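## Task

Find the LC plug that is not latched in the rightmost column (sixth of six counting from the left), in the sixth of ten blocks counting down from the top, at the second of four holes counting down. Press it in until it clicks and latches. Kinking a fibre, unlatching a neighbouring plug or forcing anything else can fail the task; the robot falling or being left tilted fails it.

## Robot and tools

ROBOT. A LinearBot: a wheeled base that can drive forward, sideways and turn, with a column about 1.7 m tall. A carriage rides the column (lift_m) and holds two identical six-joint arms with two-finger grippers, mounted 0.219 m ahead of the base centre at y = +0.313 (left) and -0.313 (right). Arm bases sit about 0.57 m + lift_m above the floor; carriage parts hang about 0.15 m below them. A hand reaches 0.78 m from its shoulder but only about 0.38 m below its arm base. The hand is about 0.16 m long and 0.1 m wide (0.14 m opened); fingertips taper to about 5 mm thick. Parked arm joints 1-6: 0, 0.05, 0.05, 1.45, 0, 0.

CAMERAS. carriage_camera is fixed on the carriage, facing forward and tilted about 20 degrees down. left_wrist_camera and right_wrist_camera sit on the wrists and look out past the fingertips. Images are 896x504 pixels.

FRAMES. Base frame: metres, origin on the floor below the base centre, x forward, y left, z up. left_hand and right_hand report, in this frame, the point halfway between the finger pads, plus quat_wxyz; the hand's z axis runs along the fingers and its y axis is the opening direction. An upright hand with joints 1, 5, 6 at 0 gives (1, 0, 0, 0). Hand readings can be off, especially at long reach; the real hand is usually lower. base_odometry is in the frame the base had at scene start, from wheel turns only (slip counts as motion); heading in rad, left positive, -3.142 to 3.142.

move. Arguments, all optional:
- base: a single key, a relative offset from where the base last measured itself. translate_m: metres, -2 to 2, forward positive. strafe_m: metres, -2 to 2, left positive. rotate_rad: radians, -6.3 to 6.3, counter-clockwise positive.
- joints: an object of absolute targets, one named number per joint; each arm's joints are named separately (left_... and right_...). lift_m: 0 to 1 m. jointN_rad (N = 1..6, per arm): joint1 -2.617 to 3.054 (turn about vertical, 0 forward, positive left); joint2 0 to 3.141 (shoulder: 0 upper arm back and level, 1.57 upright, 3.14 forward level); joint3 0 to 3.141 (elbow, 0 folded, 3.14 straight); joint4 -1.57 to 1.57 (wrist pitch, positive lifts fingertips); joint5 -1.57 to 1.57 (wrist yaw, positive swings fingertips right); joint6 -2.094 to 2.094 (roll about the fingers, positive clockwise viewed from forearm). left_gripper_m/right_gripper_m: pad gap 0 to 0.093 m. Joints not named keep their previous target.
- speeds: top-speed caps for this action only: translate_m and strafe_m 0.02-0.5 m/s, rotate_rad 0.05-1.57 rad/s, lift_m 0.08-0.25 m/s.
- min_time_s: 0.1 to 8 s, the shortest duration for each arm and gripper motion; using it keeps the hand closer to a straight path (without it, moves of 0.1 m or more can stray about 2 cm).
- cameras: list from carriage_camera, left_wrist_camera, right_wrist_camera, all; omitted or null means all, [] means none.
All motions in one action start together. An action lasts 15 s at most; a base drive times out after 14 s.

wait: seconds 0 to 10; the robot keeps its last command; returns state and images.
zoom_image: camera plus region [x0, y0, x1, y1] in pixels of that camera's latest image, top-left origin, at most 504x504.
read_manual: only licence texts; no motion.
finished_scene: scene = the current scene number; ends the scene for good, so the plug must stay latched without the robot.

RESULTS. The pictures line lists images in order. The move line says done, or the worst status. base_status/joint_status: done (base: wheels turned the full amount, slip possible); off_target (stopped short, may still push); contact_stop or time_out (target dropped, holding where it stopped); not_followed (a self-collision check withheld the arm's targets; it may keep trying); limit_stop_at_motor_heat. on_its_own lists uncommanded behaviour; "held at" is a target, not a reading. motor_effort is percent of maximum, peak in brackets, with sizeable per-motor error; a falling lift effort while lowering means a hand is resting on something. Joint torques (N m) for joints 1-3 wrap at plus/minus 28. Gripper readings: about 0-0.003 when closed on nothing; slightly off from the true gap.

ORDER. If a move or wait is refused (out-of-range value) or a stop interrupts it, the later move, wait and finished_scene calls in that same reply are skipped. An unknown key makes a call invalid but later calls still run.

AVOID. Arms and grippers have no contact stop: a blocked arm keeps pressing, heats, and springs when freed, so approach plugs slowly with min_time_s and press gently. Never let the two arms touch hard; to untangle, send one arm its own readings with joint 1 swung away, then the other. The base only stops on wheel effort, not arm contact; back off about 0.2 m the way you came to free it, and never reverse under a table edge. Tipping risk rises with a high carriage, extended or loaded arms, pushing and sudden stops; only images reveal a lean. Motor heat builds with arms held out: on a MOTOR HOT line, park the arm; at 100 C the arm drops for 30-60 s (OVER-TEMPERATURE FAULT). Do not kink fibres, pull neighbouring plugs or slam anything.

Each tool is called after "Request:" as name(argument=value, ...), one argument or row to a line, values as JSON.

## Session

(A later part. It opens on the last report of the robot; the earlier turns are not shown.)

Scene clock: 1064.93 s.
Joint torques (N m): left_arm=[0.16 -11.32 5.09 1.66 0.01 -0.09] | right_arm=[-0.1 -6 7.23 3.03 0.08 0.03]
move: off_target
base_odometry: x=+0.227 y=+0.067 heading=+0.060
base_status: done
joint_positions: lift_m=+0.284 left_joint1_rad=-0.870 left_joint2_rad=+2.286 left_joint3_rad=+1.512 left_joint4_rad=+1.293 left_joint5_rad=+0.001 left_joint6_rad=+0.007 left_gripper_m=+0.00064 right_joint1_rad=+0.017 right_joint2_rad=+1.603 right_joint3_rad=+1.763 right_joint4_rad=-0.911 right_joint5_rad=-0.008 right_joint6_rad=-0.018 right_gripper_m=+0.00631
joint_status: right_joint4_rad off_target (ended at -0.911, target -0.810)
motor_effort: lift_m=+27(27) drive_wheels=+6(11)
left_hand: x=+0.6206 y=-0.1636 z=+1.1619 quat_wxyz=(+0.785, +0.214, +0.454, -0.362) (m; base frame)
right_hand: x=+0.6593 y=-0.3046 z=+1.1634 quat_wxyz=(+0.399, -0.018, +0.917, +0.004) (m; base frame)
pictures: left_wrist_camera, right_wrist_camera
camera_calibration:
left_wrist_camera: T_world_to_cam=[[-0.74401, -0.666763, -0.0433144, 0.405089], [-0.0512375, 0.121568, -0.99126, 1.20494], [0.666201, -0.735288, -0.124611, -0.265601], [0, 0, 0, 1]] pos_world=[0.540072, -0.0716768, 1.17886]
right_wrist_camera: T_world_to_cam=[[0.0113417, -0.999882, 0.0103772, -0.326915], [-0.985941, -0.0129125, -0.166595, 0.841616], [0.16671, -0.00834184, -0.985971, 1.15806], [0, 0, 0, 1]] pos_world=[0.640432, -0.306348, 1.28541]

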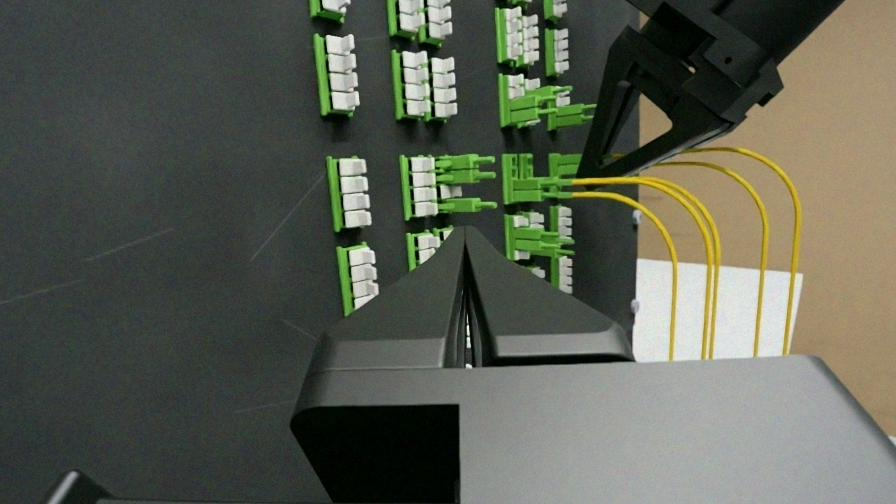

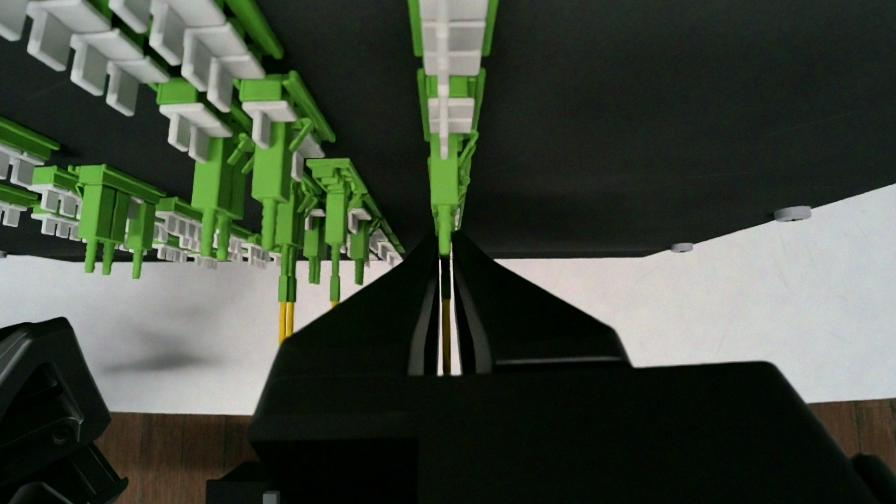

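Request:
move(
  joints={"right_joint4_rad": -0.88},
  min_time_s=0.5,
  cameras=[],
)

Request:
move(
  base={"translate_m": -0.016},
  speeds={"translate_m": 0.02},
  cameras=["left_wrist_camera", "right_wrist_camera"],
)

Request:
zoom_image(
  camera="left_wrist_camera",
  region=[515, 145, 585, 190],
)

Request:
zoom_image(
  camera="right_wrist_camera",
  region=[410, 130, 490, 260],
)

Scene clock: 1090.77 s.
Joint torques (N m): left_arm=[-0.06 -11.25 5.05 1.65 0.02 -0.06] | right_arm=[-0.09 -6.01 7.25 2.33 0.08 0.03]
move: done
base_odometry: x=+0.227 y=+0.067 heading=+0.060
base_status: not commanded
joint_positions: lift_m=+0.284 left_joint1_rad=-0.870 left_joint2_rad=+2.286 left_joint3_rad=+1.512 left_joint4_rad=+1.293 left_joint5_rad=+0.001 left_joint6_rad=+0.007 left_gripper_m=+0.00064 right_joint1_rad=+0.017 right_joint2_rad=+1.603 right_joint3_rad=+1.763 right_joint4_rad=-0.915 right_joint5_rad=-0.008 right_joint6_rad=-0.018 right_gripper_m=+0.00631
joint_status: all done
motor_effort: lift_m=+27(27) drive_wheels=+6(6)
left_hand: x=+0.6206 y=-0.1636 z=+1.1619 quat_wxyz=(+0.785, +0.214, +0.454, -0.362) (m; base frame)
right_hand: x=+0.6586 y=-0.3046 z=+1.1626 quat_wxyz=(+0.397, -0.018, +0.918, +0.004) (m; base frame)
pictures: none
No camera images: "cameras" was empty.

Scene clock: 1092.07 s.
Joint torques (N m): left_arm=[0.06 -11.25 5.08 1.66 0.01 -0.06] | right_arm=[-0.13 -7.2 7.27 1.98 0.1 0.03]
move: done
base_odometry: x=+0.211 y=+0.066 heading=+0.061
base_status: done
joint_positions: lift_m=+0.284 left_joint1_rad=-0.870 left_joint2_rad=+2.286 left_joint3_rad=+1.512 left_joint4_rad=+1.293 left_joint5_rad=+0.001 left_joint6_rad=+0.007 left_gripper_m=+0.00064 right_joint1_rad=+0.017 right_joint2_rad=+1.614 right_joint3_rad=+1.763 right_joint4_rad=-0.880 right_joint5_rad=-0.009 right_joint6_rad=-0.018 right_gripper_m=+0.00631
joint_status: not commanded
motor_effort: lift_m=+27(27) drive_wheels=-7(11)
left_hand: x=+0.6206 y=-0.1637 z=+1.1618 quat_wxyz=(+0.785, +0.214, +0.454, -0.362) (m; base frame)
right_hand: x=+0.6665 y=-0.3041 z=+1.1642 quat_wxyz=(+0.407, -0.018, +0.913, +0.004) (m; base frame)
pictures: left_wrist_camera, right_wrist_camera
camera_calibration:
left_wrist_camera: T_world_to_cam=[[-0.744074, -0.66669, -0.0433529, 0.405174], [-0.0514679, 0.121897, -0.991207, 1.20503], [0.666112, -0.7353, -0.125014, -0.265079], [0, 0, 0, 1]] pos_world=[0.540072, -0.0716765, 1.17886]
right_wrist_camera: T_world_to_cam=[[0.0121469, -0.999879, 0.00968375, -0.3263], [-0.982497, -0.0137349, -0.18577, 0.868609], [0.18588, -0.00725774, -0.982546, 1.14122], [0, 0, 0, 1]] pos_world=[0.64524, -0.306047, 1.28582]

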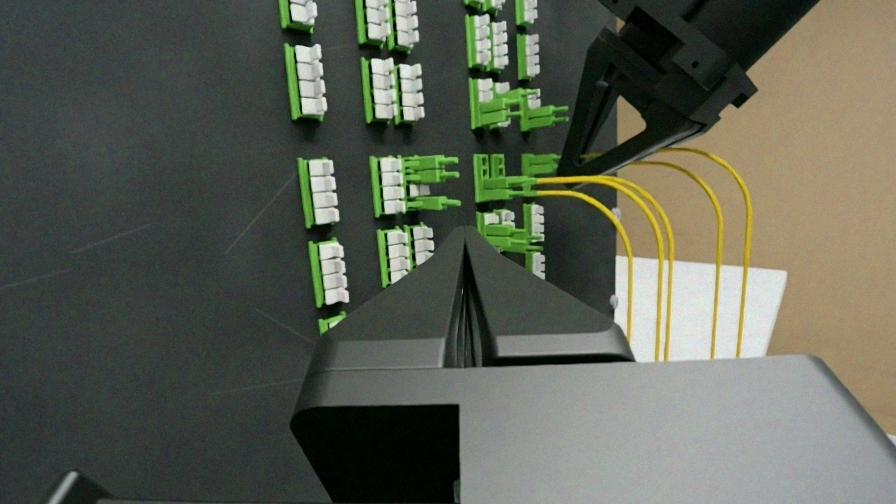

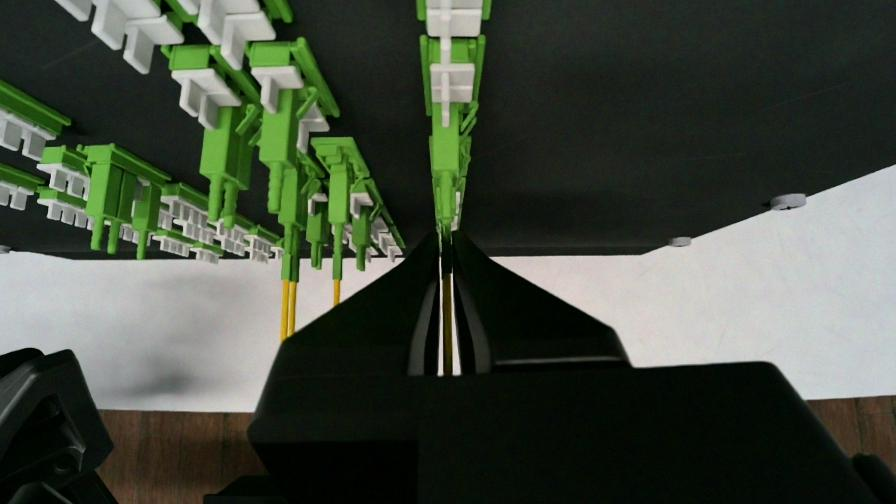

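Scaled by 7.200 from the camera's 896x504 image, which has a finer 1280x720 frame.

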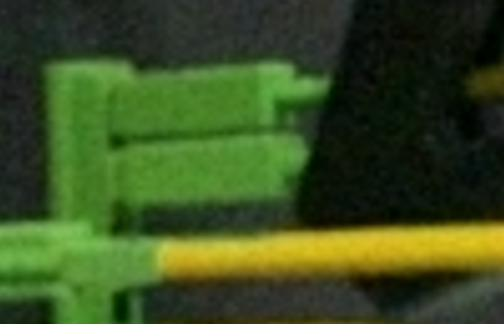

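Scaled by 3.877 from the camera's 896x504 image, which has a finer 1280x720 frame.

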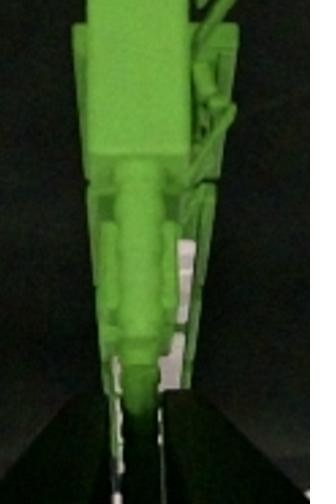

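Request:
move(
  base={"translate_m": -0.004},
  speeds={"translate_m": 0.02},
  cameras=[],
)

Request:
move(
  joints={"lift_m": 0.286, "right_joint4_rad": -0.864},
  min_time_s=0.5,
  cameras=[],
)

Request:
move(
  base={"translate_m": 0.004},
  speeds={"translate_m": 0.02},
  cameras=["left_wrist_camera", "right_wrist_camera"],
)

Request:
zoom_image(
  camera="left_wrist_camera",
  region=[515, 150, 585, 195],
)

Request:
zoom_image(
  camera="right_wrist_camera",
  region=[410, 130, 490, 260],
)

Scene clock: 1112.13 s.
Joint torques (N m): left_arm=[0.12 -11.22 5.07 1.66 0 -0.07] | right_arm=[-0.1 -7.1 7.39 2.02 0.08 0.03]
move: done
MOTOR HOT: joint 2 (shoulder) of the left arm reports 75 °C; the controller stops that arm at 100 °C. To cool a motor, set the load down, stop pushing, or move to a pose that needs little force.
base_odometry: x=+0.207 y=+0.067 heading=+0.062
base_status: done
joint_positions: lift_m=+0.284 left_joint1_rad=-0.870 left_joint2_rad=+2.286 left_joint3_rad=+1.512 left_joint4_rad=+1.293 left_joint5_rad=+0.001 left_joint6_rad=+0.007 left_gripper_m=+0.00064 right_joint1_rad=+0.017 right_joint2_rad=+1.614 right_joint3_rad=+1.763 right_joint4_rad=-0.880 right_joint5_rad=-0.009 right_joint6_rad=-0.018 right_gripper_m=+0.00631
joint_status: not commanded
motor_effort: lift_m=+27(27) drive_wheels=-9(14)
left_hand: x=+0.6206 y=-0.1636 z=+1.1619 quat_wxyz=(+0.785, +0.214, +0.454, -0.362) (m; base frame)
right_hand: x=+0.6666 y=-0.3041 z=+1.1643 quat_wxyz=(+0.408, -0.018, +0.913, +0.004) (m; base frame)
pictures: none
No camera images: "cameras" was empty.

Scene clock: 1112.93 s.
Joint torques (N m): left_arm=[0.06 -11.3 5.07 1.66 0.01 -0.04] | right_arm=[-0.14 -7.02 7.46 2.13 0.09 0.03]
move: done
MOTOR HOT: still on. Joint 2 (shoulder) of the left arm reports 75 °C.
base_odometry: x=+0.207 y=+0.067 heading=+0.062
base_status: not commanded
joint_positions: lift_m=+0.286 left_joint1_rad=-0.870 left_joint2_rad=+2.286 left_joint3_rad=+1.512 left_joint4_rad=+1.293 left_joint5_rad=+0.001 left_joint6_rad=+0.007 left_gripper_m=+0.00064 right_joint1_rad=+0.017 right_joint2_rad=+1.614 right_joint3_rad=+1.763 right_joint4_rad=-0.878 right_joint5_rad=-0.009 right_joint6_rad=-0.018 right_gripper_m=+0.00631
joint_status: all done
motor_effort: lift_m=+27(31) drive_wheels=-9(10)
left_hand: x=+0.6206 y=-0.1637 z=+1.1634 quat_wxyz=(+0.785, +0.214, +0.454, -0.362) (m; base frame)
right_hand: x=+0.6669 y=-0.3041 z=+1.1662 quat_wxyz=(+0.409, -0.018, +0.913, +0.004) (m; base frame)
pictures: none
No camera images: "cameras" was empty.

Scene clock: 1113.60 s.
Joint torques (N m): left_arm=[0.01 -11.23 5.08 1.67 0 -0.07] | right_arm=[-0.13 -7.2 7.3 2.11 0.07 0.03]
move: done
MOTOR HOT: still on. Joint 2 (shoulder) of the left arm reports 75 °C.
base_odometry: x=+0.211 y=+0.067 heading=+0.062
base_status: done
joint_positions: lift_m=+0.286 left_joint1_rad=-0.870 left_joint2_rad=+2.286 left_joint3_rad=+1.512 left_joint4_rad=+1.293 left_joint5_rad=+0.000 left_joint6_rad=+0.007 left_gripper_m=+0.00064 right_joint1_rad=+0.017 right_joint2_rad=+1.614 right_joint3_rad=+1.763 right_joint4_rad=-0.875 right_joint5_rad=-0.008 right_joint6_rad=-0.018 right_gripper_m=+0.00631
joint_status: not commanded
motor_effort: lift_m=+27(27) drive_wheels=+5(17)
left_hand: x=+0.6211 y=-0.1633 z=+1.1634 quat_wxyz=(+0.786, +0.213, +0.455, -0.362) (m; base frame)
right_hand: x=+0.6674 y=-0.3043 z=+1.1667 quat_wxyz=(+0.410, -0.018, +0.912, +0.004) (m; base frame)
pictures: left_wrist_camera, right_wrist_camera
camera_calibration:
left_wrist_camera: T_world_to_cam=[[-0.743148, -0.667747, -0.0429559, 0.404692], [-0.0519262, 0.121555, -0.991226, 1.20674], [0.667109, -0.734397, -0.125007, -0.265422], [0, 0, 0, 1]] pos_world=[0.540474, -0.0713786, 1.18036]
right_wrist_camera: T_world_to_cam=[[0.0114793, -0.999882, 0.0102293, -0.3267], [-0.981504, -0.0132222, -0.190987, 0.875586], [0.1911, -0.00784774, -0.981539, 1.13868], [0, 0, 0, 1]] pos_world=[0.64554, -0.306148, 1.28822]

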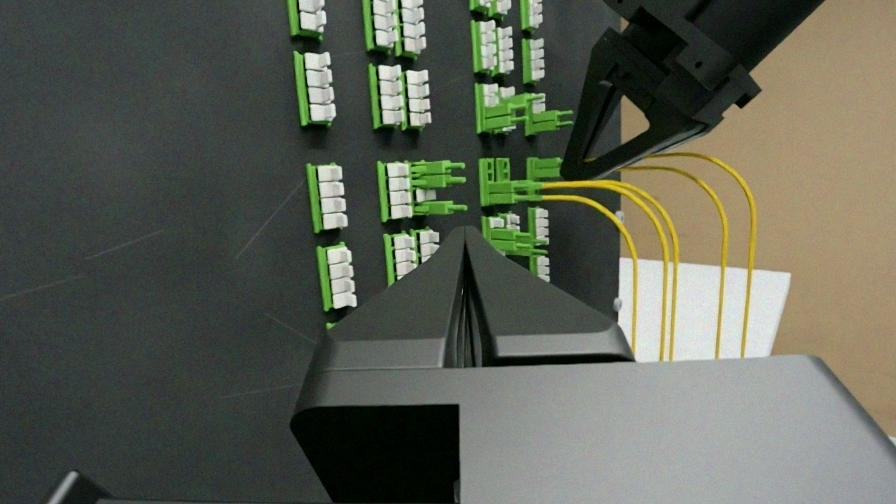

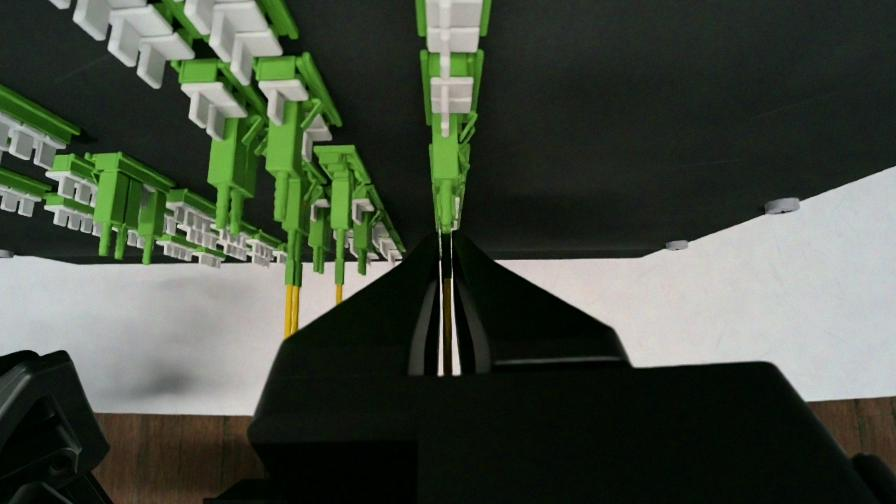

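Scaled by 7.200 from the camera's 896x504 image, which has a finer 1280x720 frame.

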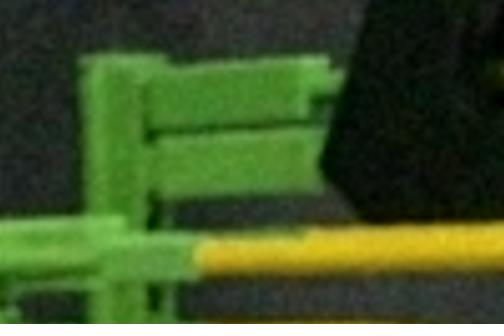

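Scaled by 3.877 from the camera's 896x504 image, which has a finer 1280x720 frame.

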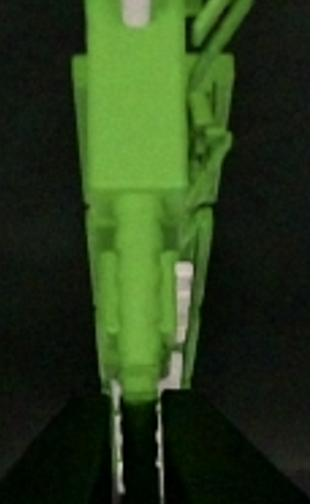

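Request:
move(
  base={"translate_m": 0.003},
  joints={"right_joint4_rad": -0.85},
  speeds={"translate_m": 0.02},
  min_time_s=0.5,
  cameras=["left_wrist_camera"],
)

Request:
zoom_image(
  camera="left_wrist_camera",
  region=[515, 150, 585, 195],
)

Request:
move(
  base={"translate_m": 0.003},
  joints={"right_joint4_rad": -0.82},
  speeds={"translate_m": 0.02},
  min_time_s=0.5,
  cameras=["left_wrist_camera", "right_wrist_camera"],
)

Request:
zoom_image(
  camera="left_wrist_camera",
  region=[520, 150, 590, 195],
)

Request:
zoom_image(
  camera="right_wrist_camera",
  region=[410, 130, 490, 260],
)

Scene clock: 1122.57 s.
Joint torques (N m): left_arm=[0.02 -11.33 5.03 1.68 0.03 -0.08] | right_arm=[-0.14 -7.06 7.41 2.3 0.1 0.03]
move: done
MOTOR HOT: still on. Joint 2 (shoulder) of the left arm reports 75 °C.
base_odometry: x=+0.214 y=+0.067 heading=+0.063
base_status: done
joint_positions: lift_m=+0.286 left_joint1_rad=-0.870 left_joint2_rad=+2.286 left_joint3_rad=+1.512 left_joint4_rad=+1.293 left_joint5_rad=+0.000 left_joint6_rad=+0.007 left_gripper_m=+0.00064 right_joint1_rad=+0.017 right_joint2_rad=+1.614 right_joint3_rad=+1.763 right_joint4_rad=-0.879 right_joint5_rad=-0.008 right_joint6_rad=-0.018 right_gripper_m=+0.00631
joint_status: all done
motor_effort: lift_m=+27(27) drive_wheels=+2(10)
left_hand: x=+0.6211 y=-0.1633 z=+1.1634 quat_wxyz=(+0.786, +0.213, +0.455, -0.362) (m; base frame)
right_hand: x=+0.6668 y=-0.3043 z=+1.1661 quat_wxyz=(+0.408, -0.018, +0.913, +0.004) (m; base frame)
pictures: left_wrist_camera
camera_calibration:
left_wrist_camera: T_world_to_cam=[[-0.743148, -0.667747, -0.0429559, 0.404692], [-0.0519262, 0.121555, -0.991226, 1.20674], [0.667109, -0.734397, -0.125007, -0.265422], [0, 0, 0, 1]] pos_world=[0.540474, -0.0713786, 1.18036]

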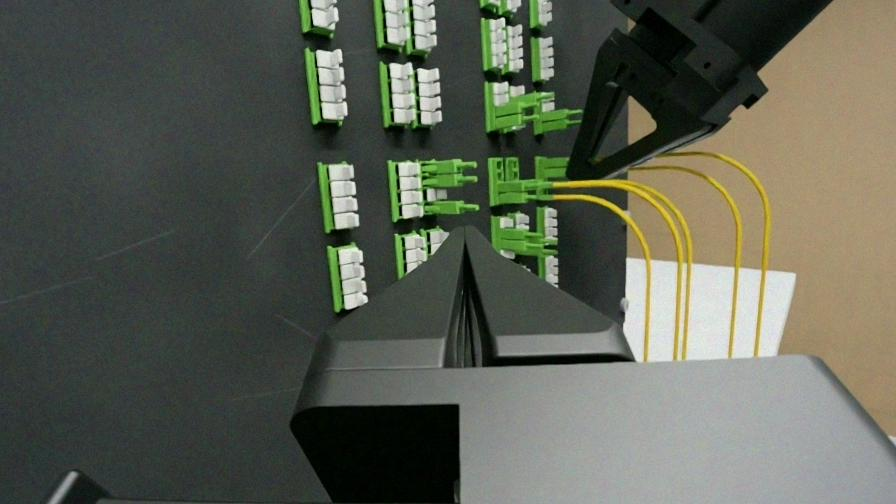

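Scaled by 7.200 from the camera's 896x504 image, which has a finer 1280x720 frame.

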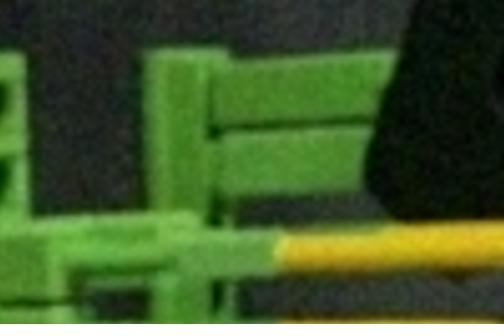

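Scene clock: 1123.37 s.
Joint torques (N m): left_arm=[0.02 -11.23 5.12 1.65 0.04 -0.07] | right_arm=[-0.13 -6.91 7.35 2.68 0.09 0.02]
move: off_target
MOTOR HOT: still on. Joint 2 (shoulder) of the left arm reports 75 °C.
base_odometry: x=+0.217 y=+0.067 heading=+0.062
base_status: done
joint_positions: lift_m=+0.286 left_joint1_rad=-0.870 left_joint2_rad=+2.286 left_joint3_rad=+1.512 left_joint4_rad=+1.293 left_joint5_rad=+0.000 left_joint6_rad=+0.007 left_gripper_m=+0.00064 right_joint1_rad=+0.017 right_joint2_rad=+1.612 right_joint3_rad=+1.763 right_joint4_rad=-0.888 right_joint5_rad=-0.008 right_joint6_rad=-0.018 right_gripper_m=+0.00631
joint_status: right_joint4_rad off_target (ended at -0.888, target -0.820)
motor_effort: lift_m=+27(27) drive_wheels=+3(7)
left_hand: x=+0.6211 y=-0.1633 z=+1.1634 quat_wxyz=(+0.786, +0.213, +0.455, -0.362) (m; base frame)
right_hand: x=+0.6649 y=-0.3043 z=+1.1652 quat_wxyz=(+0.405, -0.018, +0.914, +0.004) (m; base frame)
pictures: left_wrist_camera, right_wrist_camera
camera_calibration:
left_wrist_camera: T_world_to_cam=[[-0.743148, -0.667747, -0.0429559, 0.404692], [-0.0519262, 0.121555, -0.991226, 1.20674], [0.667109, -0.734397, -0.125007, -0.265422], [0, 0, 0, 1]] pos_world=[0.540474, -0.0713786, 1.18036]
right_wrist_camera: T_world_to_cam=[[0.0115683, -0.999881, 0.0102047, -0.326698], [-0.983479, -0.0132211, -0.180541, 0.861986], [0.180655, -0.00794755, -0.983515, 1.14687], [0, 0, 0, 1]] pos_world=[0.644337, -0.306148, 1.28692]

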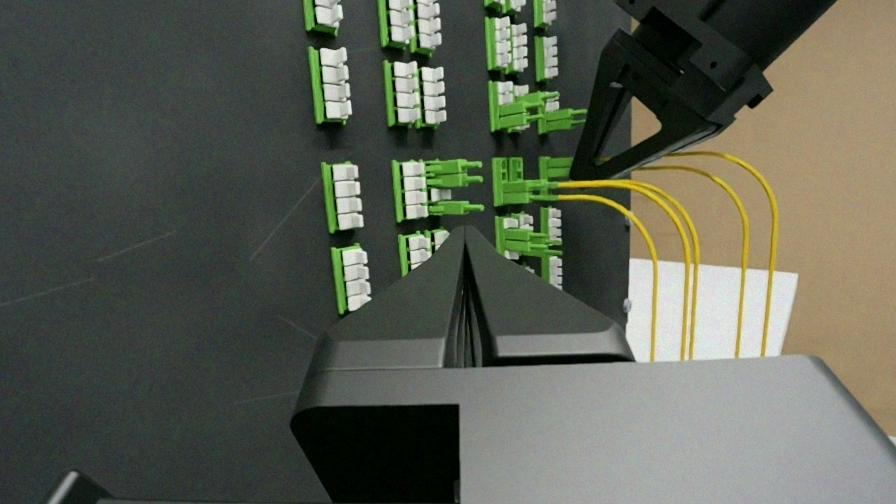

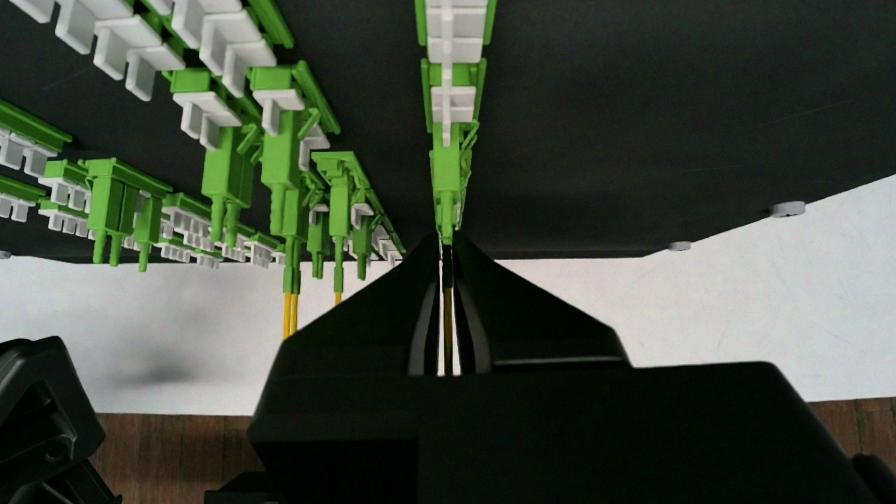

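Scaled by 7.200 from the camera's 896x504 image, which has a finer 1280x720 frame.

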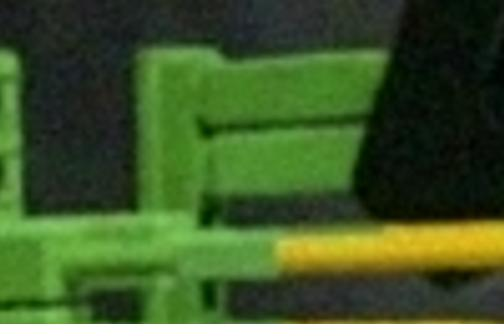

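Scaled by 3.877 from the camera's 896x504 image, which has a finer 1280x720 frame.

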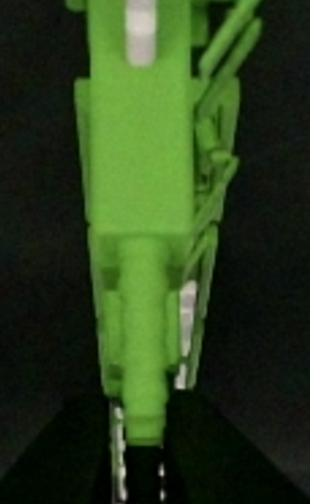

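Request:
move(
  joints={"right_joint4_rad": -0.866},
  min_time_s=0.5,
  cameras=[],
)

Request:
move(
  base={"translate_m": -0.009},
  speeds={"translate_m": 0.02},
  cameras=[],
)

Request:
move(
  joints={"lift_m": 0.287, "right_joint4_rad": -0.86},
  min_time_s=0.5,
  cameras=[],
)

Request:
move(
  base={"translate_m": 0.004},
  speeds={"translate_m": 0.02},
  cameras=["left_wrist_camera", "right_wrist_camera"],
)

Request:
zoom_image(
  camera="left_wrist_camera",
  region=[515, 150, 585, 195],
)

Request:
zoom_image(
  camera="right_wrist_camera",
  region=[410, 130, 490, 260],
)

Scene clock: 1144.33 s.
Joint torques (N m): left_arm=[0.05 -11.33 5.08 1.68 0.04 -0.07] | right_arm=[-0.14 -6.91 7.35 2.22 0.08 0.03]
move: done
MOTOR HOT: still on. Joint 2 (shoulder) of the left arm reports 76 °C.
base_odometry: x=+0.217 y=+0.067 heading=+0.062
base_status: not commanded
joint_positions: lift_m=+0.286 left_joint1_rad=-0.870 left_joint2_rad=+2.286 left_joint3_rad=+1.512 left_joint4_rad=+1.293 left_joint5_rad=+0.000 left_joint6_rad=+0.007 left_gripper_m=+0.00064 right_joint1_rad=+0.017 right_joint2_rad=+1.612 right_joint3_rad=+1.763 right_joint4_rad=-0.889 right_joint5_rad=-0.008 right_joint6_rad=-0.018 right_gripper_m=+0.00631
joint_status: all done
motor_effort: lift_m=+27(27) drive_wheels=+3(3)
left_hand: x=+0.6211 y=-0.1633 z=+1.1634 quat_wxyz=(+0.786, +0.213, +0.455, -0.362) (m; base frame)
right_hand: x=+0.6647 y=-0.3043 z=+1.1650 quat_wxyz=(+0.404, -0.018, +0.914, +0.004) (m; base frame)
pictures: none
No camera images: "cameras" was empty.

Scene clock: 1145.17 s.
Joint torques (N m): left_arm=[0.03 -11.28 5.09 1.64 0.01 -0.08] | right_arm=[-0.14 -6.97 7.32 2.15 0.09 0.03]
move: done
MOTOR HOT: still on. Joint 2 (shoulder) of the left arm reports 76 °C.
base_odometry: x=+0.208 y=+0.067 heading=+0.063
base_status: done
joint_positions: lift_m=+0.286 left_joint1_rad=-0.870 left_joint2_rad=+2.286 left_joint3_rad=+1.512 left_joint4_rad=+1.293 left_joint5_rad=+0.000 left_joint6_rad=+0.007 left_gripper_m=+0.00064 right_joint1_rad=+0.017 right_joint2_rad=+1.612 right_joint3_rad=+1.763 right_joint4_rad=-0.880 right_joint5_rad=-0.008 right_joint6_rad=-0.018 right_gripper_m=+0.00631
joint_status: not commanded
motor_effort: lift_m=+27(27) drive_wheels=+7(9)
left_hand: x=+0.6211 y=-0.1632 z=+1.1634 quat_wxyz=(+0.786, +0.213, +0.454, -0.362) (m; base frame)
right_hand: x=+0.6661 y=-0.3043 z=+1.1666 quat_wxyz=(+0.408, -0.018, +0.913, +0.004) (m; base frame)
pictures: none
No camera images: "cameras" was empty.

Scene clock: 1145.97 s.
Joint torques (N m): left_arm=[-0.02 -11.25 5.09 1.67 0.01 -0.07] | right_arm=[-0.14 -6.91 7.3 2.16 0.11 0.03]
move: done
MOTOR HOT: still on. Joint 2 (shoulder) of the left arm reports 76 °C.
base_odometry: x=+0.208 y=+0.067 heading=+0.063
base_status: not commanded
joint_positions: lift_m=+0.287 left_joint1_rad=-0.870 left_joint2_rad=+2.286 left_joint3_rad=+1.512 left_joint4_rad=+1.294 left_joint5_rad=+0.000 left_joint6_rad=+0.007 left_gripper_m=+0.00064 right_joint1_rad=+0.017 right_joint2_rad=+1.612 right_joint3_rad=+1.763 right_joint4_rad=-0.876 right_joint5_rad=-0.008 right_joint6_rad=-0.018 right_gripper_m=+0.00631
joint_status: all done
motor_effort: lift_m=+27(30) drive_wheels=+6(7)
left_hand: x=+0.6211 y=-0.1632 z=+1.1645 quat_wxyz=(+0.786, +0.213, +0.454, -0.362) (m; base frame)
right_hand: x=+0.6669 y=-0.3043 z=+1.1685 quat_wxyz=(+0.411, -0.018, +0.912, +0.004) (m; base frame)
pictures: none
No camera images: "cameras" was empty.

Scene clock: 1146.63 s.
Joint torques (N m): left_arm=[0.05 -11.28 5.09 1.68 0.03 -0.08] | right_arm=[-0.14 -7.08 7.31 2.13 0.07 0.02]
move: done
MOTOR HOT: still on. Joint 2 (shoulder) of the left arm reports 76 °C.
base_odometry: x=+0.212 y=+0.067 heading=+0.063
base_status: done
joint_positions: lift_m=+0.287 left_joint1_rad=-0.870 left_joint2_rad=+2.286 left_joint3_rad=+1.512 left_joint4_rad=+1.293 left_joint5_rad=+0.000 left_joint6_rad=+0.007 left_gripper_m=+0.00064 right_joint1_rad=+0.017 right_joint2_rad=+1.612 right_joint3_rad=+1.763 right_joint4_rad=-0.872 right_joint5_rad=-0.008 right_joint6_rad=-0.018 right_gripper_m=+0.00631
joint_status: not commanded
motor_effort: lift_m=+27(27) drive_wheels=+3(13)
left_hand: x=+0.6211 y=-0.1632 z=+1.1644 quat_wxyz=(+0.786, +0.213, +0.454, -0.362) (m; base frame)
right_hand: x=+0.6674 y=-0.3043 z=+1.1690 quat_wxyz=(+0.412, -0.018, +0.911, +0.003) (m; base frame)
pictures: left_wrist_camera, right_wrist_camera
camera_calibration:
left_wrist_camera: T_world_to_cam=[[-0.743091, -0.667809, -0.0429834, 0.404658], [-0.051712, 0.121344, -0.991263, 1.20764], [0.66719, -0.734375, -0.124703, -0.265631], [0, 0, 0, 1]] pos_world=[0.540374, -0.0713788, 1.18136]
right_wrist_camera: T_world_to_cam=[[0.0111935, -0.999883, 0.0104346, -0.326798], [-0.980615, -0.0130181, -0.195509, 0.880842], [0.195622, -0.00804394, -0.980646, 1.13681], [0, 0, 0, 1]] pos_world=[0.64504, -0.306148, 1.29043]

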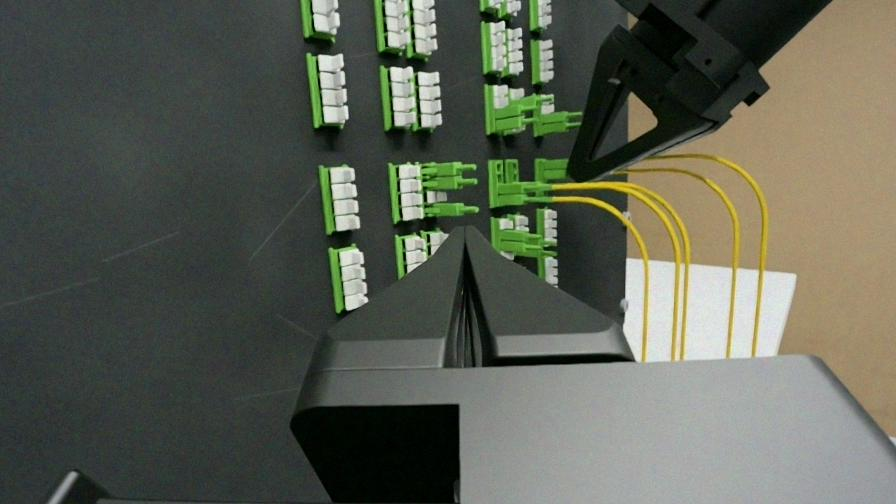

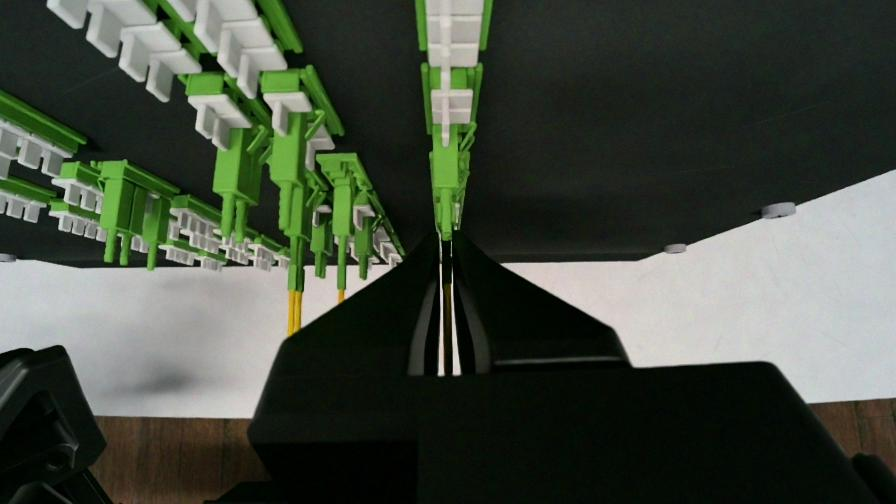

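Scaled by 7.200 from the camera's 896x504 image, which has a finer 1280x720 frame.

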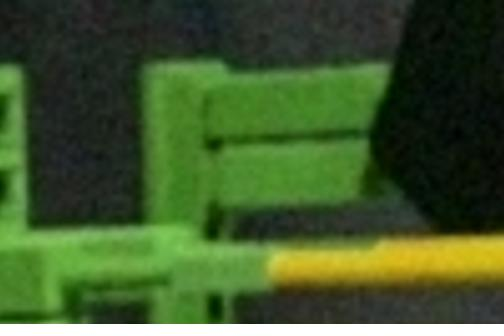

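Scaled by 3.877 from the camera's 896x504 image, which has a finer 1280x720 frame.

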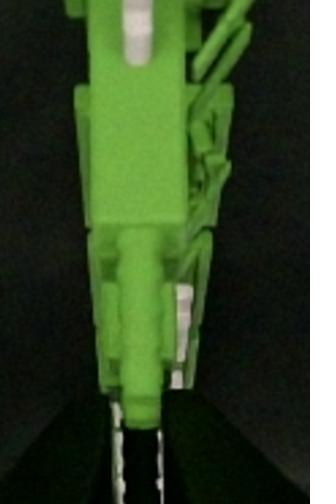

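Request:
move(
  base={"translate_m": 0.004},
  joints={"right_joint4_rad": -0.835},
  speeds={"translate_m": 0.02},
  min_time_s=0.5,
  cameras=["left_wrist_camera"],
)

Request:
zoom_image(
  camera="left_wrist_camera",
  region=[525, 150, 595, 195],
)

Request:
move(
  base={"translate_m": 0.003},
  joints={"right_joint4_rad": -0.79},
  speeds={"translate_m": 0.02},
  min_time_s=0.5,
  cameras=["left_wrist_camera"],
)

Request:
zoom_image(
  camera="left_wrist_camera",
  region=[525, 150, 595, 195],
)

Scene clock: 1158.37 s.
Joint torques (N m): left_arm=[0.08 -11.25 5.11 1.66 0.04 -0.07] | right_arm=[-0.17 -6.9 7.3 2.5 0.07 0.03]
move: off_target
MOTOR HOT: still on. Joint 2 (shoulder) of the left arm reports 76 °C.
base_odometry: x=+0.216 y=+0.068 heading=+0.063
base_status: done
joint_positions: lift_m=+0.287 left_joint1_rad=-0.870 left_joint2_rad=+2.286 left_joint3_rad=+1.512 left_joint4_rad=+1.293 left_joint5_rad=+0.000 left_joint6_rad=+0.007 left_gripper_m=+0.00064 right_joint1_rad=+0.017 right_joint2_rad=+1.612 right_joint3_rad=+1.763 right_joint4_rad=-0.885 right_joint5_rad=-0.008 right_joint6_rad=-0.018 right_gripper_m=+0.00631
joint_status: right_joint4_rad off_target (ended at -0.884, target -0.835)
motor_effort: lift_m=+27(27) drive_wheels=+3(9)
left_hand: x=+0.6211 y=-0.1633 z=+1.1644 quat_wxyz=(+0.786, +0.213, +0.455, -0.362) (m; base frame)
right_hand: x=+0.6654 y=-0.3044 z=+1.1668 quat_wxyz=(+0.406, -0.018, +0.914, +0.003) (m; base frame)
pictures: left_wrist_camera
camera_calibration:
left_wrist_camera: T_world_to_cam=[[-0.743148, -0.667747, -0.0429559, 0.404735], [-0.0519262, 0.121555, -0.991226, 1.20773], [0.667109, -0.734397, -0.125007, -0.265297], [0, 0, 0, 1]] pos_world=[0.540474, -0.0713786, 1.18136]

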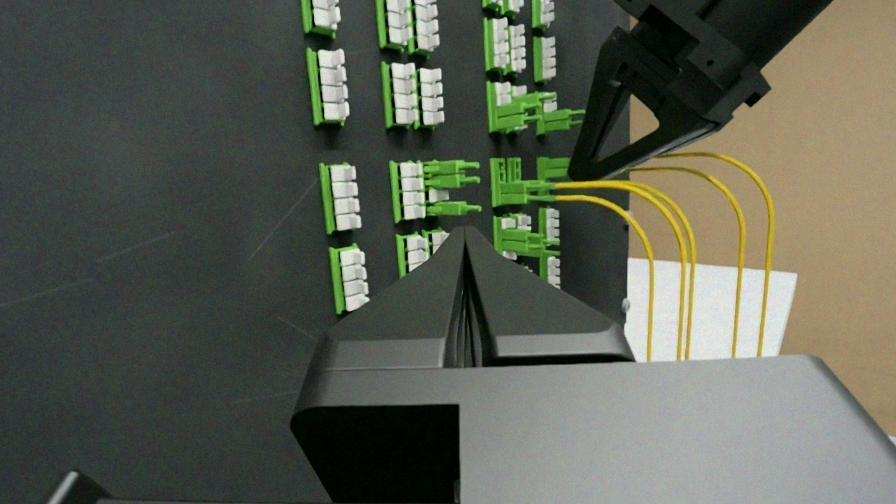

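Scaled by 7.200 from the camera's 896x504 image, which has a finer 1280x720 frame.

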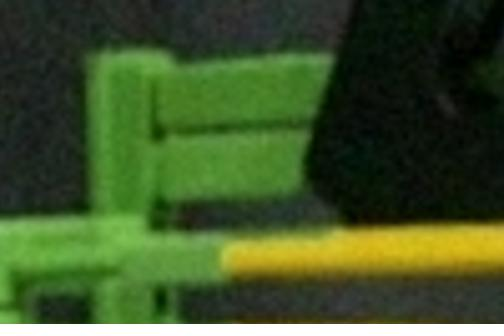

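Scene clock: 1159.17 s.
Joint torques (N m): left_arm=[-0.01 -11.34 5.09 1.7 0.02 -0.06] | right_arm=[-0.14 -6.53 7.3 3.06 0.09 0.03]
move: off_target
MOTOR HOT: still on. Joint 2 (shoulder) of the left arm reports 76 °C.
base_odometry: x=+0.219 y=+0.068 heading=+0.063
base_status: done
joint_positions: lift_m=+0.287 left_joint1_rad=-0.870 left_joint2_rad=+2.286 left_joint3_rad=+1.512 left_joint4_rad=+1.293 left_joint5_rad=+0.000 left_joint6_rad=+0.007 left_gripper_m=+0.00064 right_joint1_rad=+0.017 right_joint2_rad=+1.608 right_joint3_rad=+1.763 right_joint4_rad=-0.892 right_joint5_rad=-0.008 right_joint6_rad=-0.018 right_gripper_m=+0.00631
joint_status: right_joint4_rad off_target (ended at -0.891, target -0.790)
motor_effort: lift_m=+27(27) drive_wheels=+5(11)
left_hand: x=+0.6211 y=-0.1633 z=+1.1644 quat_wxyz=(+0.786, +0.213, +0.455, -0.362) (m; base frame)
right_hand: x=+0.6634 y=-0.3044 z=+1.1675 quat_wxyz=(+0.405, -0.018, +0.914, +0.003) (m; base frame)
pictures: left_wrist_camera
camera_calibration:
left_wrist_camera: T_world_to_cam=[[-0.743148, -0.667747, -0.0429559, 0.404735], [-0.0519262, 0.121555, -0.991226, 1.20773], [0.667109, -0.734397, -0.125007, -0.265297], [0, 0, 0, 1]] pos_world=[0.540474, -0.0713786, 1.18136]

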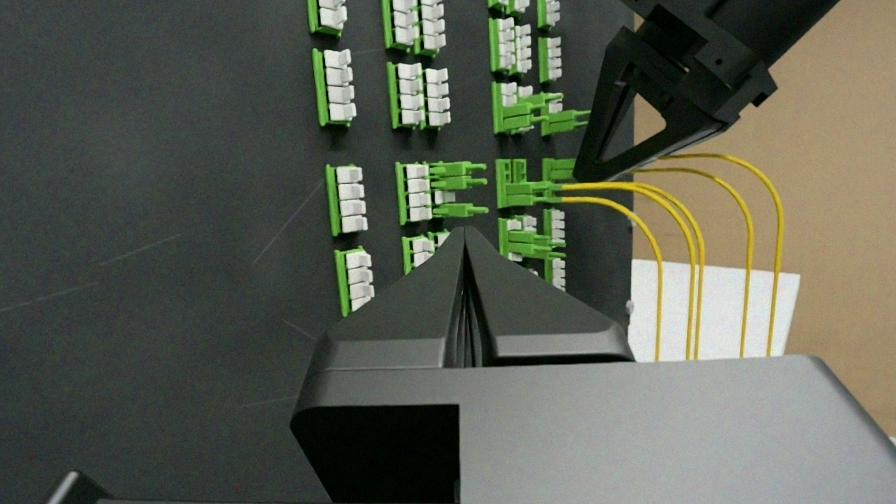

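Scaled by 7.200 from the camera's 896x504 image, which has a finer 1280x720 frame.

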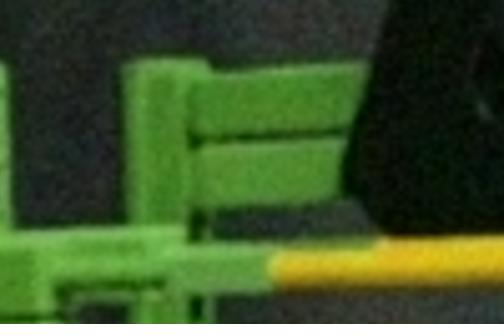

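Request:
move(
  base={"translate_m": 0.003},
  joints={"right_joint4_rad": -0.74},
  speeds={"translate_m": 0.02},
  min_time_s=0.5,
  cameras=["left_wrist_camera"],
)

Request:
zoom_image(
  camera="left_wrist_camera",
  region=[525, 150, 595, 195],
)

Request:
move(
  base={"translate_m": 0.003},
  joints={"right_joint4_rad": -0.69},
  speeds={"translate_m": 0.02},
  min_time_s=0.5,
  cameras=["left_wrist_camera", "right_wrist_camera"],
)

Request:
zoom_image(
  camera="left_wrist_camera",
  region=[525, 150, 595, 195],
)

Request:
zoom_image(
  camera="right_wrist_camera",
  region=[410, 130, 490, 260],
)

Scene clock: 1168.97 s.
Joint torques (N m): left_arm=[0.01 -11.3 5.08 1.67 0.03 -0.07] | right_arm=[-0.14 -6.27 7.32 3.62 0.12 0.02]
move: off_target
MOTOR HOT: still on. Joint 2 (shoulder) of the left arm reports 76 °C.
base_odometry: x=+0.222 y=+0.068 heading=+0.062
base_status: done
joint_positions: lift_m=+0.287 left_joint1_rad=-0.870 left_joint2_rad=+2.286 left_joint3_rad=+1.512 left_joint4_rad=+1.293 left_joint5_rad=+0.000 left_joint6_rad=+0.007 left_gripper_m=+0.00064 right_joint1_rad=+0.017 right_joint2_rad=+1.605 right_joint3_rad=+1.763 right_joint4_rad=-0.894 right_joint5_rad=-0.008 right_joint6_rad=-0.018 right_gripper_m=+0.00631
joint_status: right_joint4_rad off_target (ended at -0.894, target -0.740)
motor_effort: lift_m=+27(27) drive_wheels=+6(12)
left_hand: x=+0.6211 y=-0.1633 z=+1.1644 quat_wxyz=(+0.786, +0.213, +0.455, -0.362) (m; base frame)
right_hand: x=+0.6625 y=-0.3043 z=+1.1682 quat_wxyz=(+0.406, -0.018, +0.914, +0.004) (m; base frame)
pictures: left_wrist_camera
camera_calibration:
left_wrist_camera: T_world_to_cam=[[-0.743148, -0.667747, -0.0429559, 0.404735], [-0.0519262, 0.121555, -0.991226, 1.20773], [0.667109, -0.734397, -0.125007, -0.265297], [0, 0, 0, 1]] pos_world=[0.540474, -0.0713786, 1.18136]

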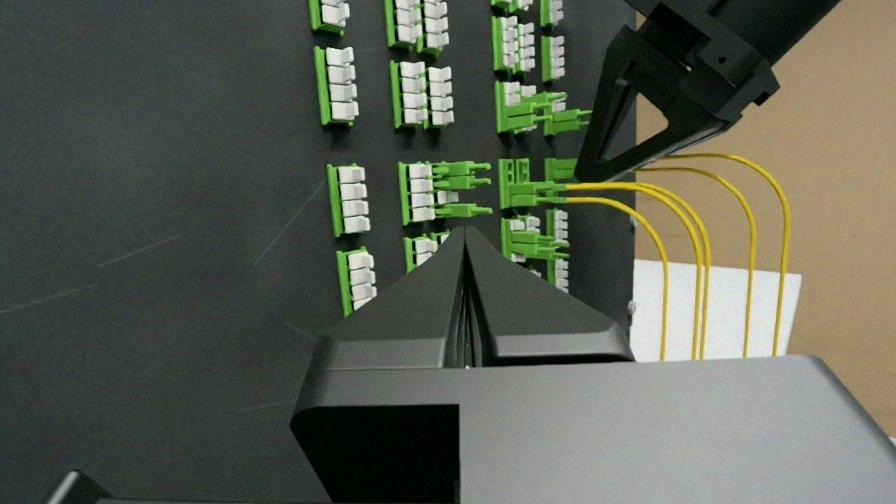

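Scaled by 7.200 from the camera's 896x504 image, which has a finer 1280x720 frame.

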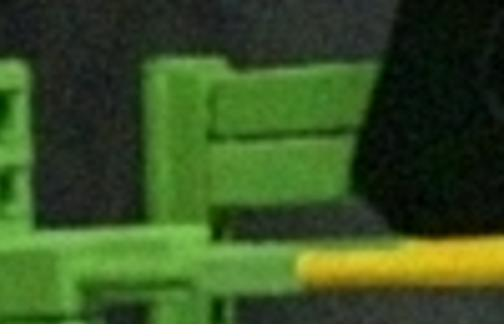

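Scene clock: 1169.77 s.
Joint torques (N m): left_arm=[0.02 -11.26 5.07 1.68 0.02 -0.08] | right_arm=[-0.14 -5.86 7.25 4.19 0.09 0.03]
move: off_target
MOTOR HOT: still on. Joint 2 (shoulder) of the left arm reports 76 °C.
base_odometry: x=+0.225 y=+0.068 heading=+0.062
base_status: done
joint_positions: lift_m=+0.287 left_joint1_rad=-0.870 left_joint2_rad=+2.286 left_joint3_rad=+1.512 left_joint4_rad=+1.293 left_joint5_rad=+0.000 left_joint6_rad=+0.007 left_gripper_m=+0.00064 right_joint1_rad=+0.017 right_joint2_rad=+1.601 right_joint3_rad=+1.763 right_joint4_rad=-0.900 right_joint5_rad=-0.008 right_joint6_rad=-0.018 right_gripper_m=+0.00631
joint_status: right_joint4_rad off_target (ended at -0.900, target -0.690)
motor_effort: lift_m=+27(27) drive_wheels=+7(12)
left_hand: x=+0.6209 y=-0.1634 z=+1.1644 quat_wxyz=(+0.786, +0.213, +0.454, -0.362) (m; base frame)
right_hand: x=+0.6607 y=-0.3044 z=+1.1686 quat_wxyz=(+0.404, -0.018, +0.914, +0.004) (m; base frame)
pictures: left_wrist_camera, right_wrist_camera
camera_calibration:
left_wrist_camera: T_world_to_cam=[[-0.743377, -0.66749, -0.0429974, 0.404711], [-0.0516485, 0.121374, -0.991262, 1.20762], [0.666876, -0.73466, -0.124701, -0.26549], [0, 0, 0, 1]] pos_world=[0.540273, -0.0714783, 1.18136]
right_wrist_camera: T_world_to_cam=[[0.0115641, -0.99988, 0.010285, -0.326888], [-0.983754, -0.0132192, -0.179035, 0.856915], [0.17915, -0.00804757, -0.983789, 1.15232], [0, 0, 0, 1]] pos_world=[0.640336, -0.306248, 1.29042]

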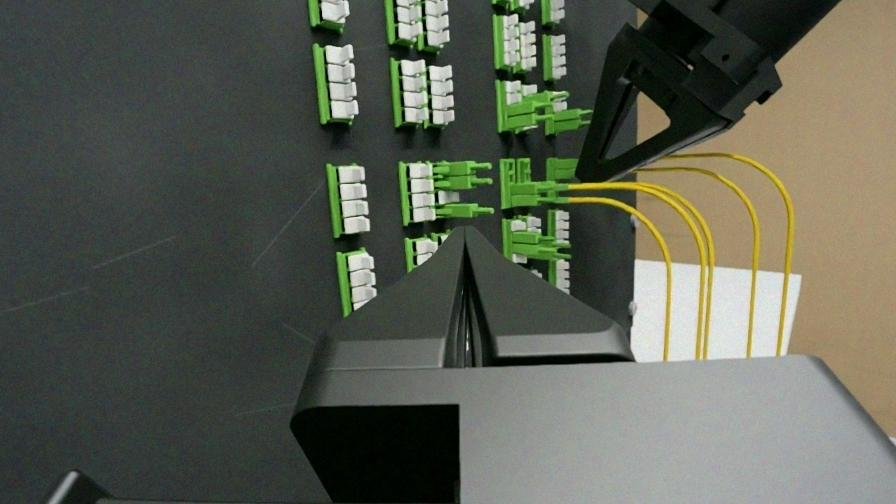

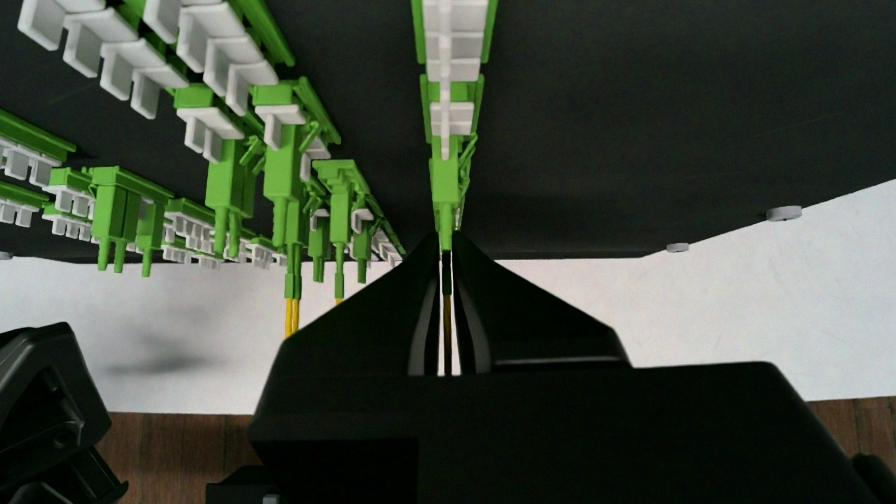

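Scaled by 7.200 from the camera's 896x504 image, which has a finer 1280x720 frame.

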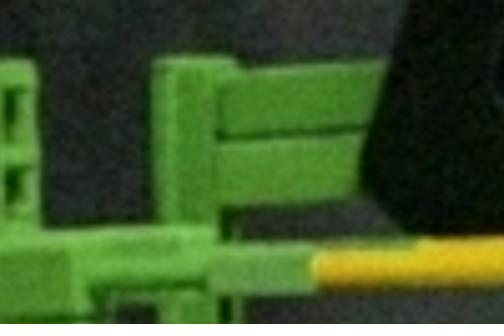

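Scaled by 3.877 from the camera's 896x504 image, which has a finer 1280x720 frame.

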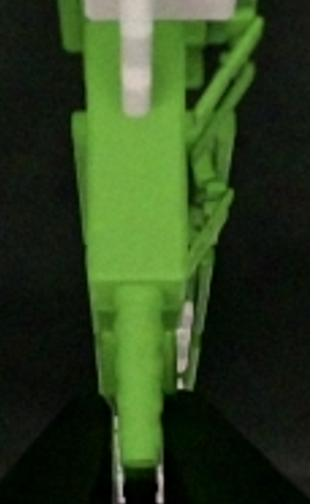

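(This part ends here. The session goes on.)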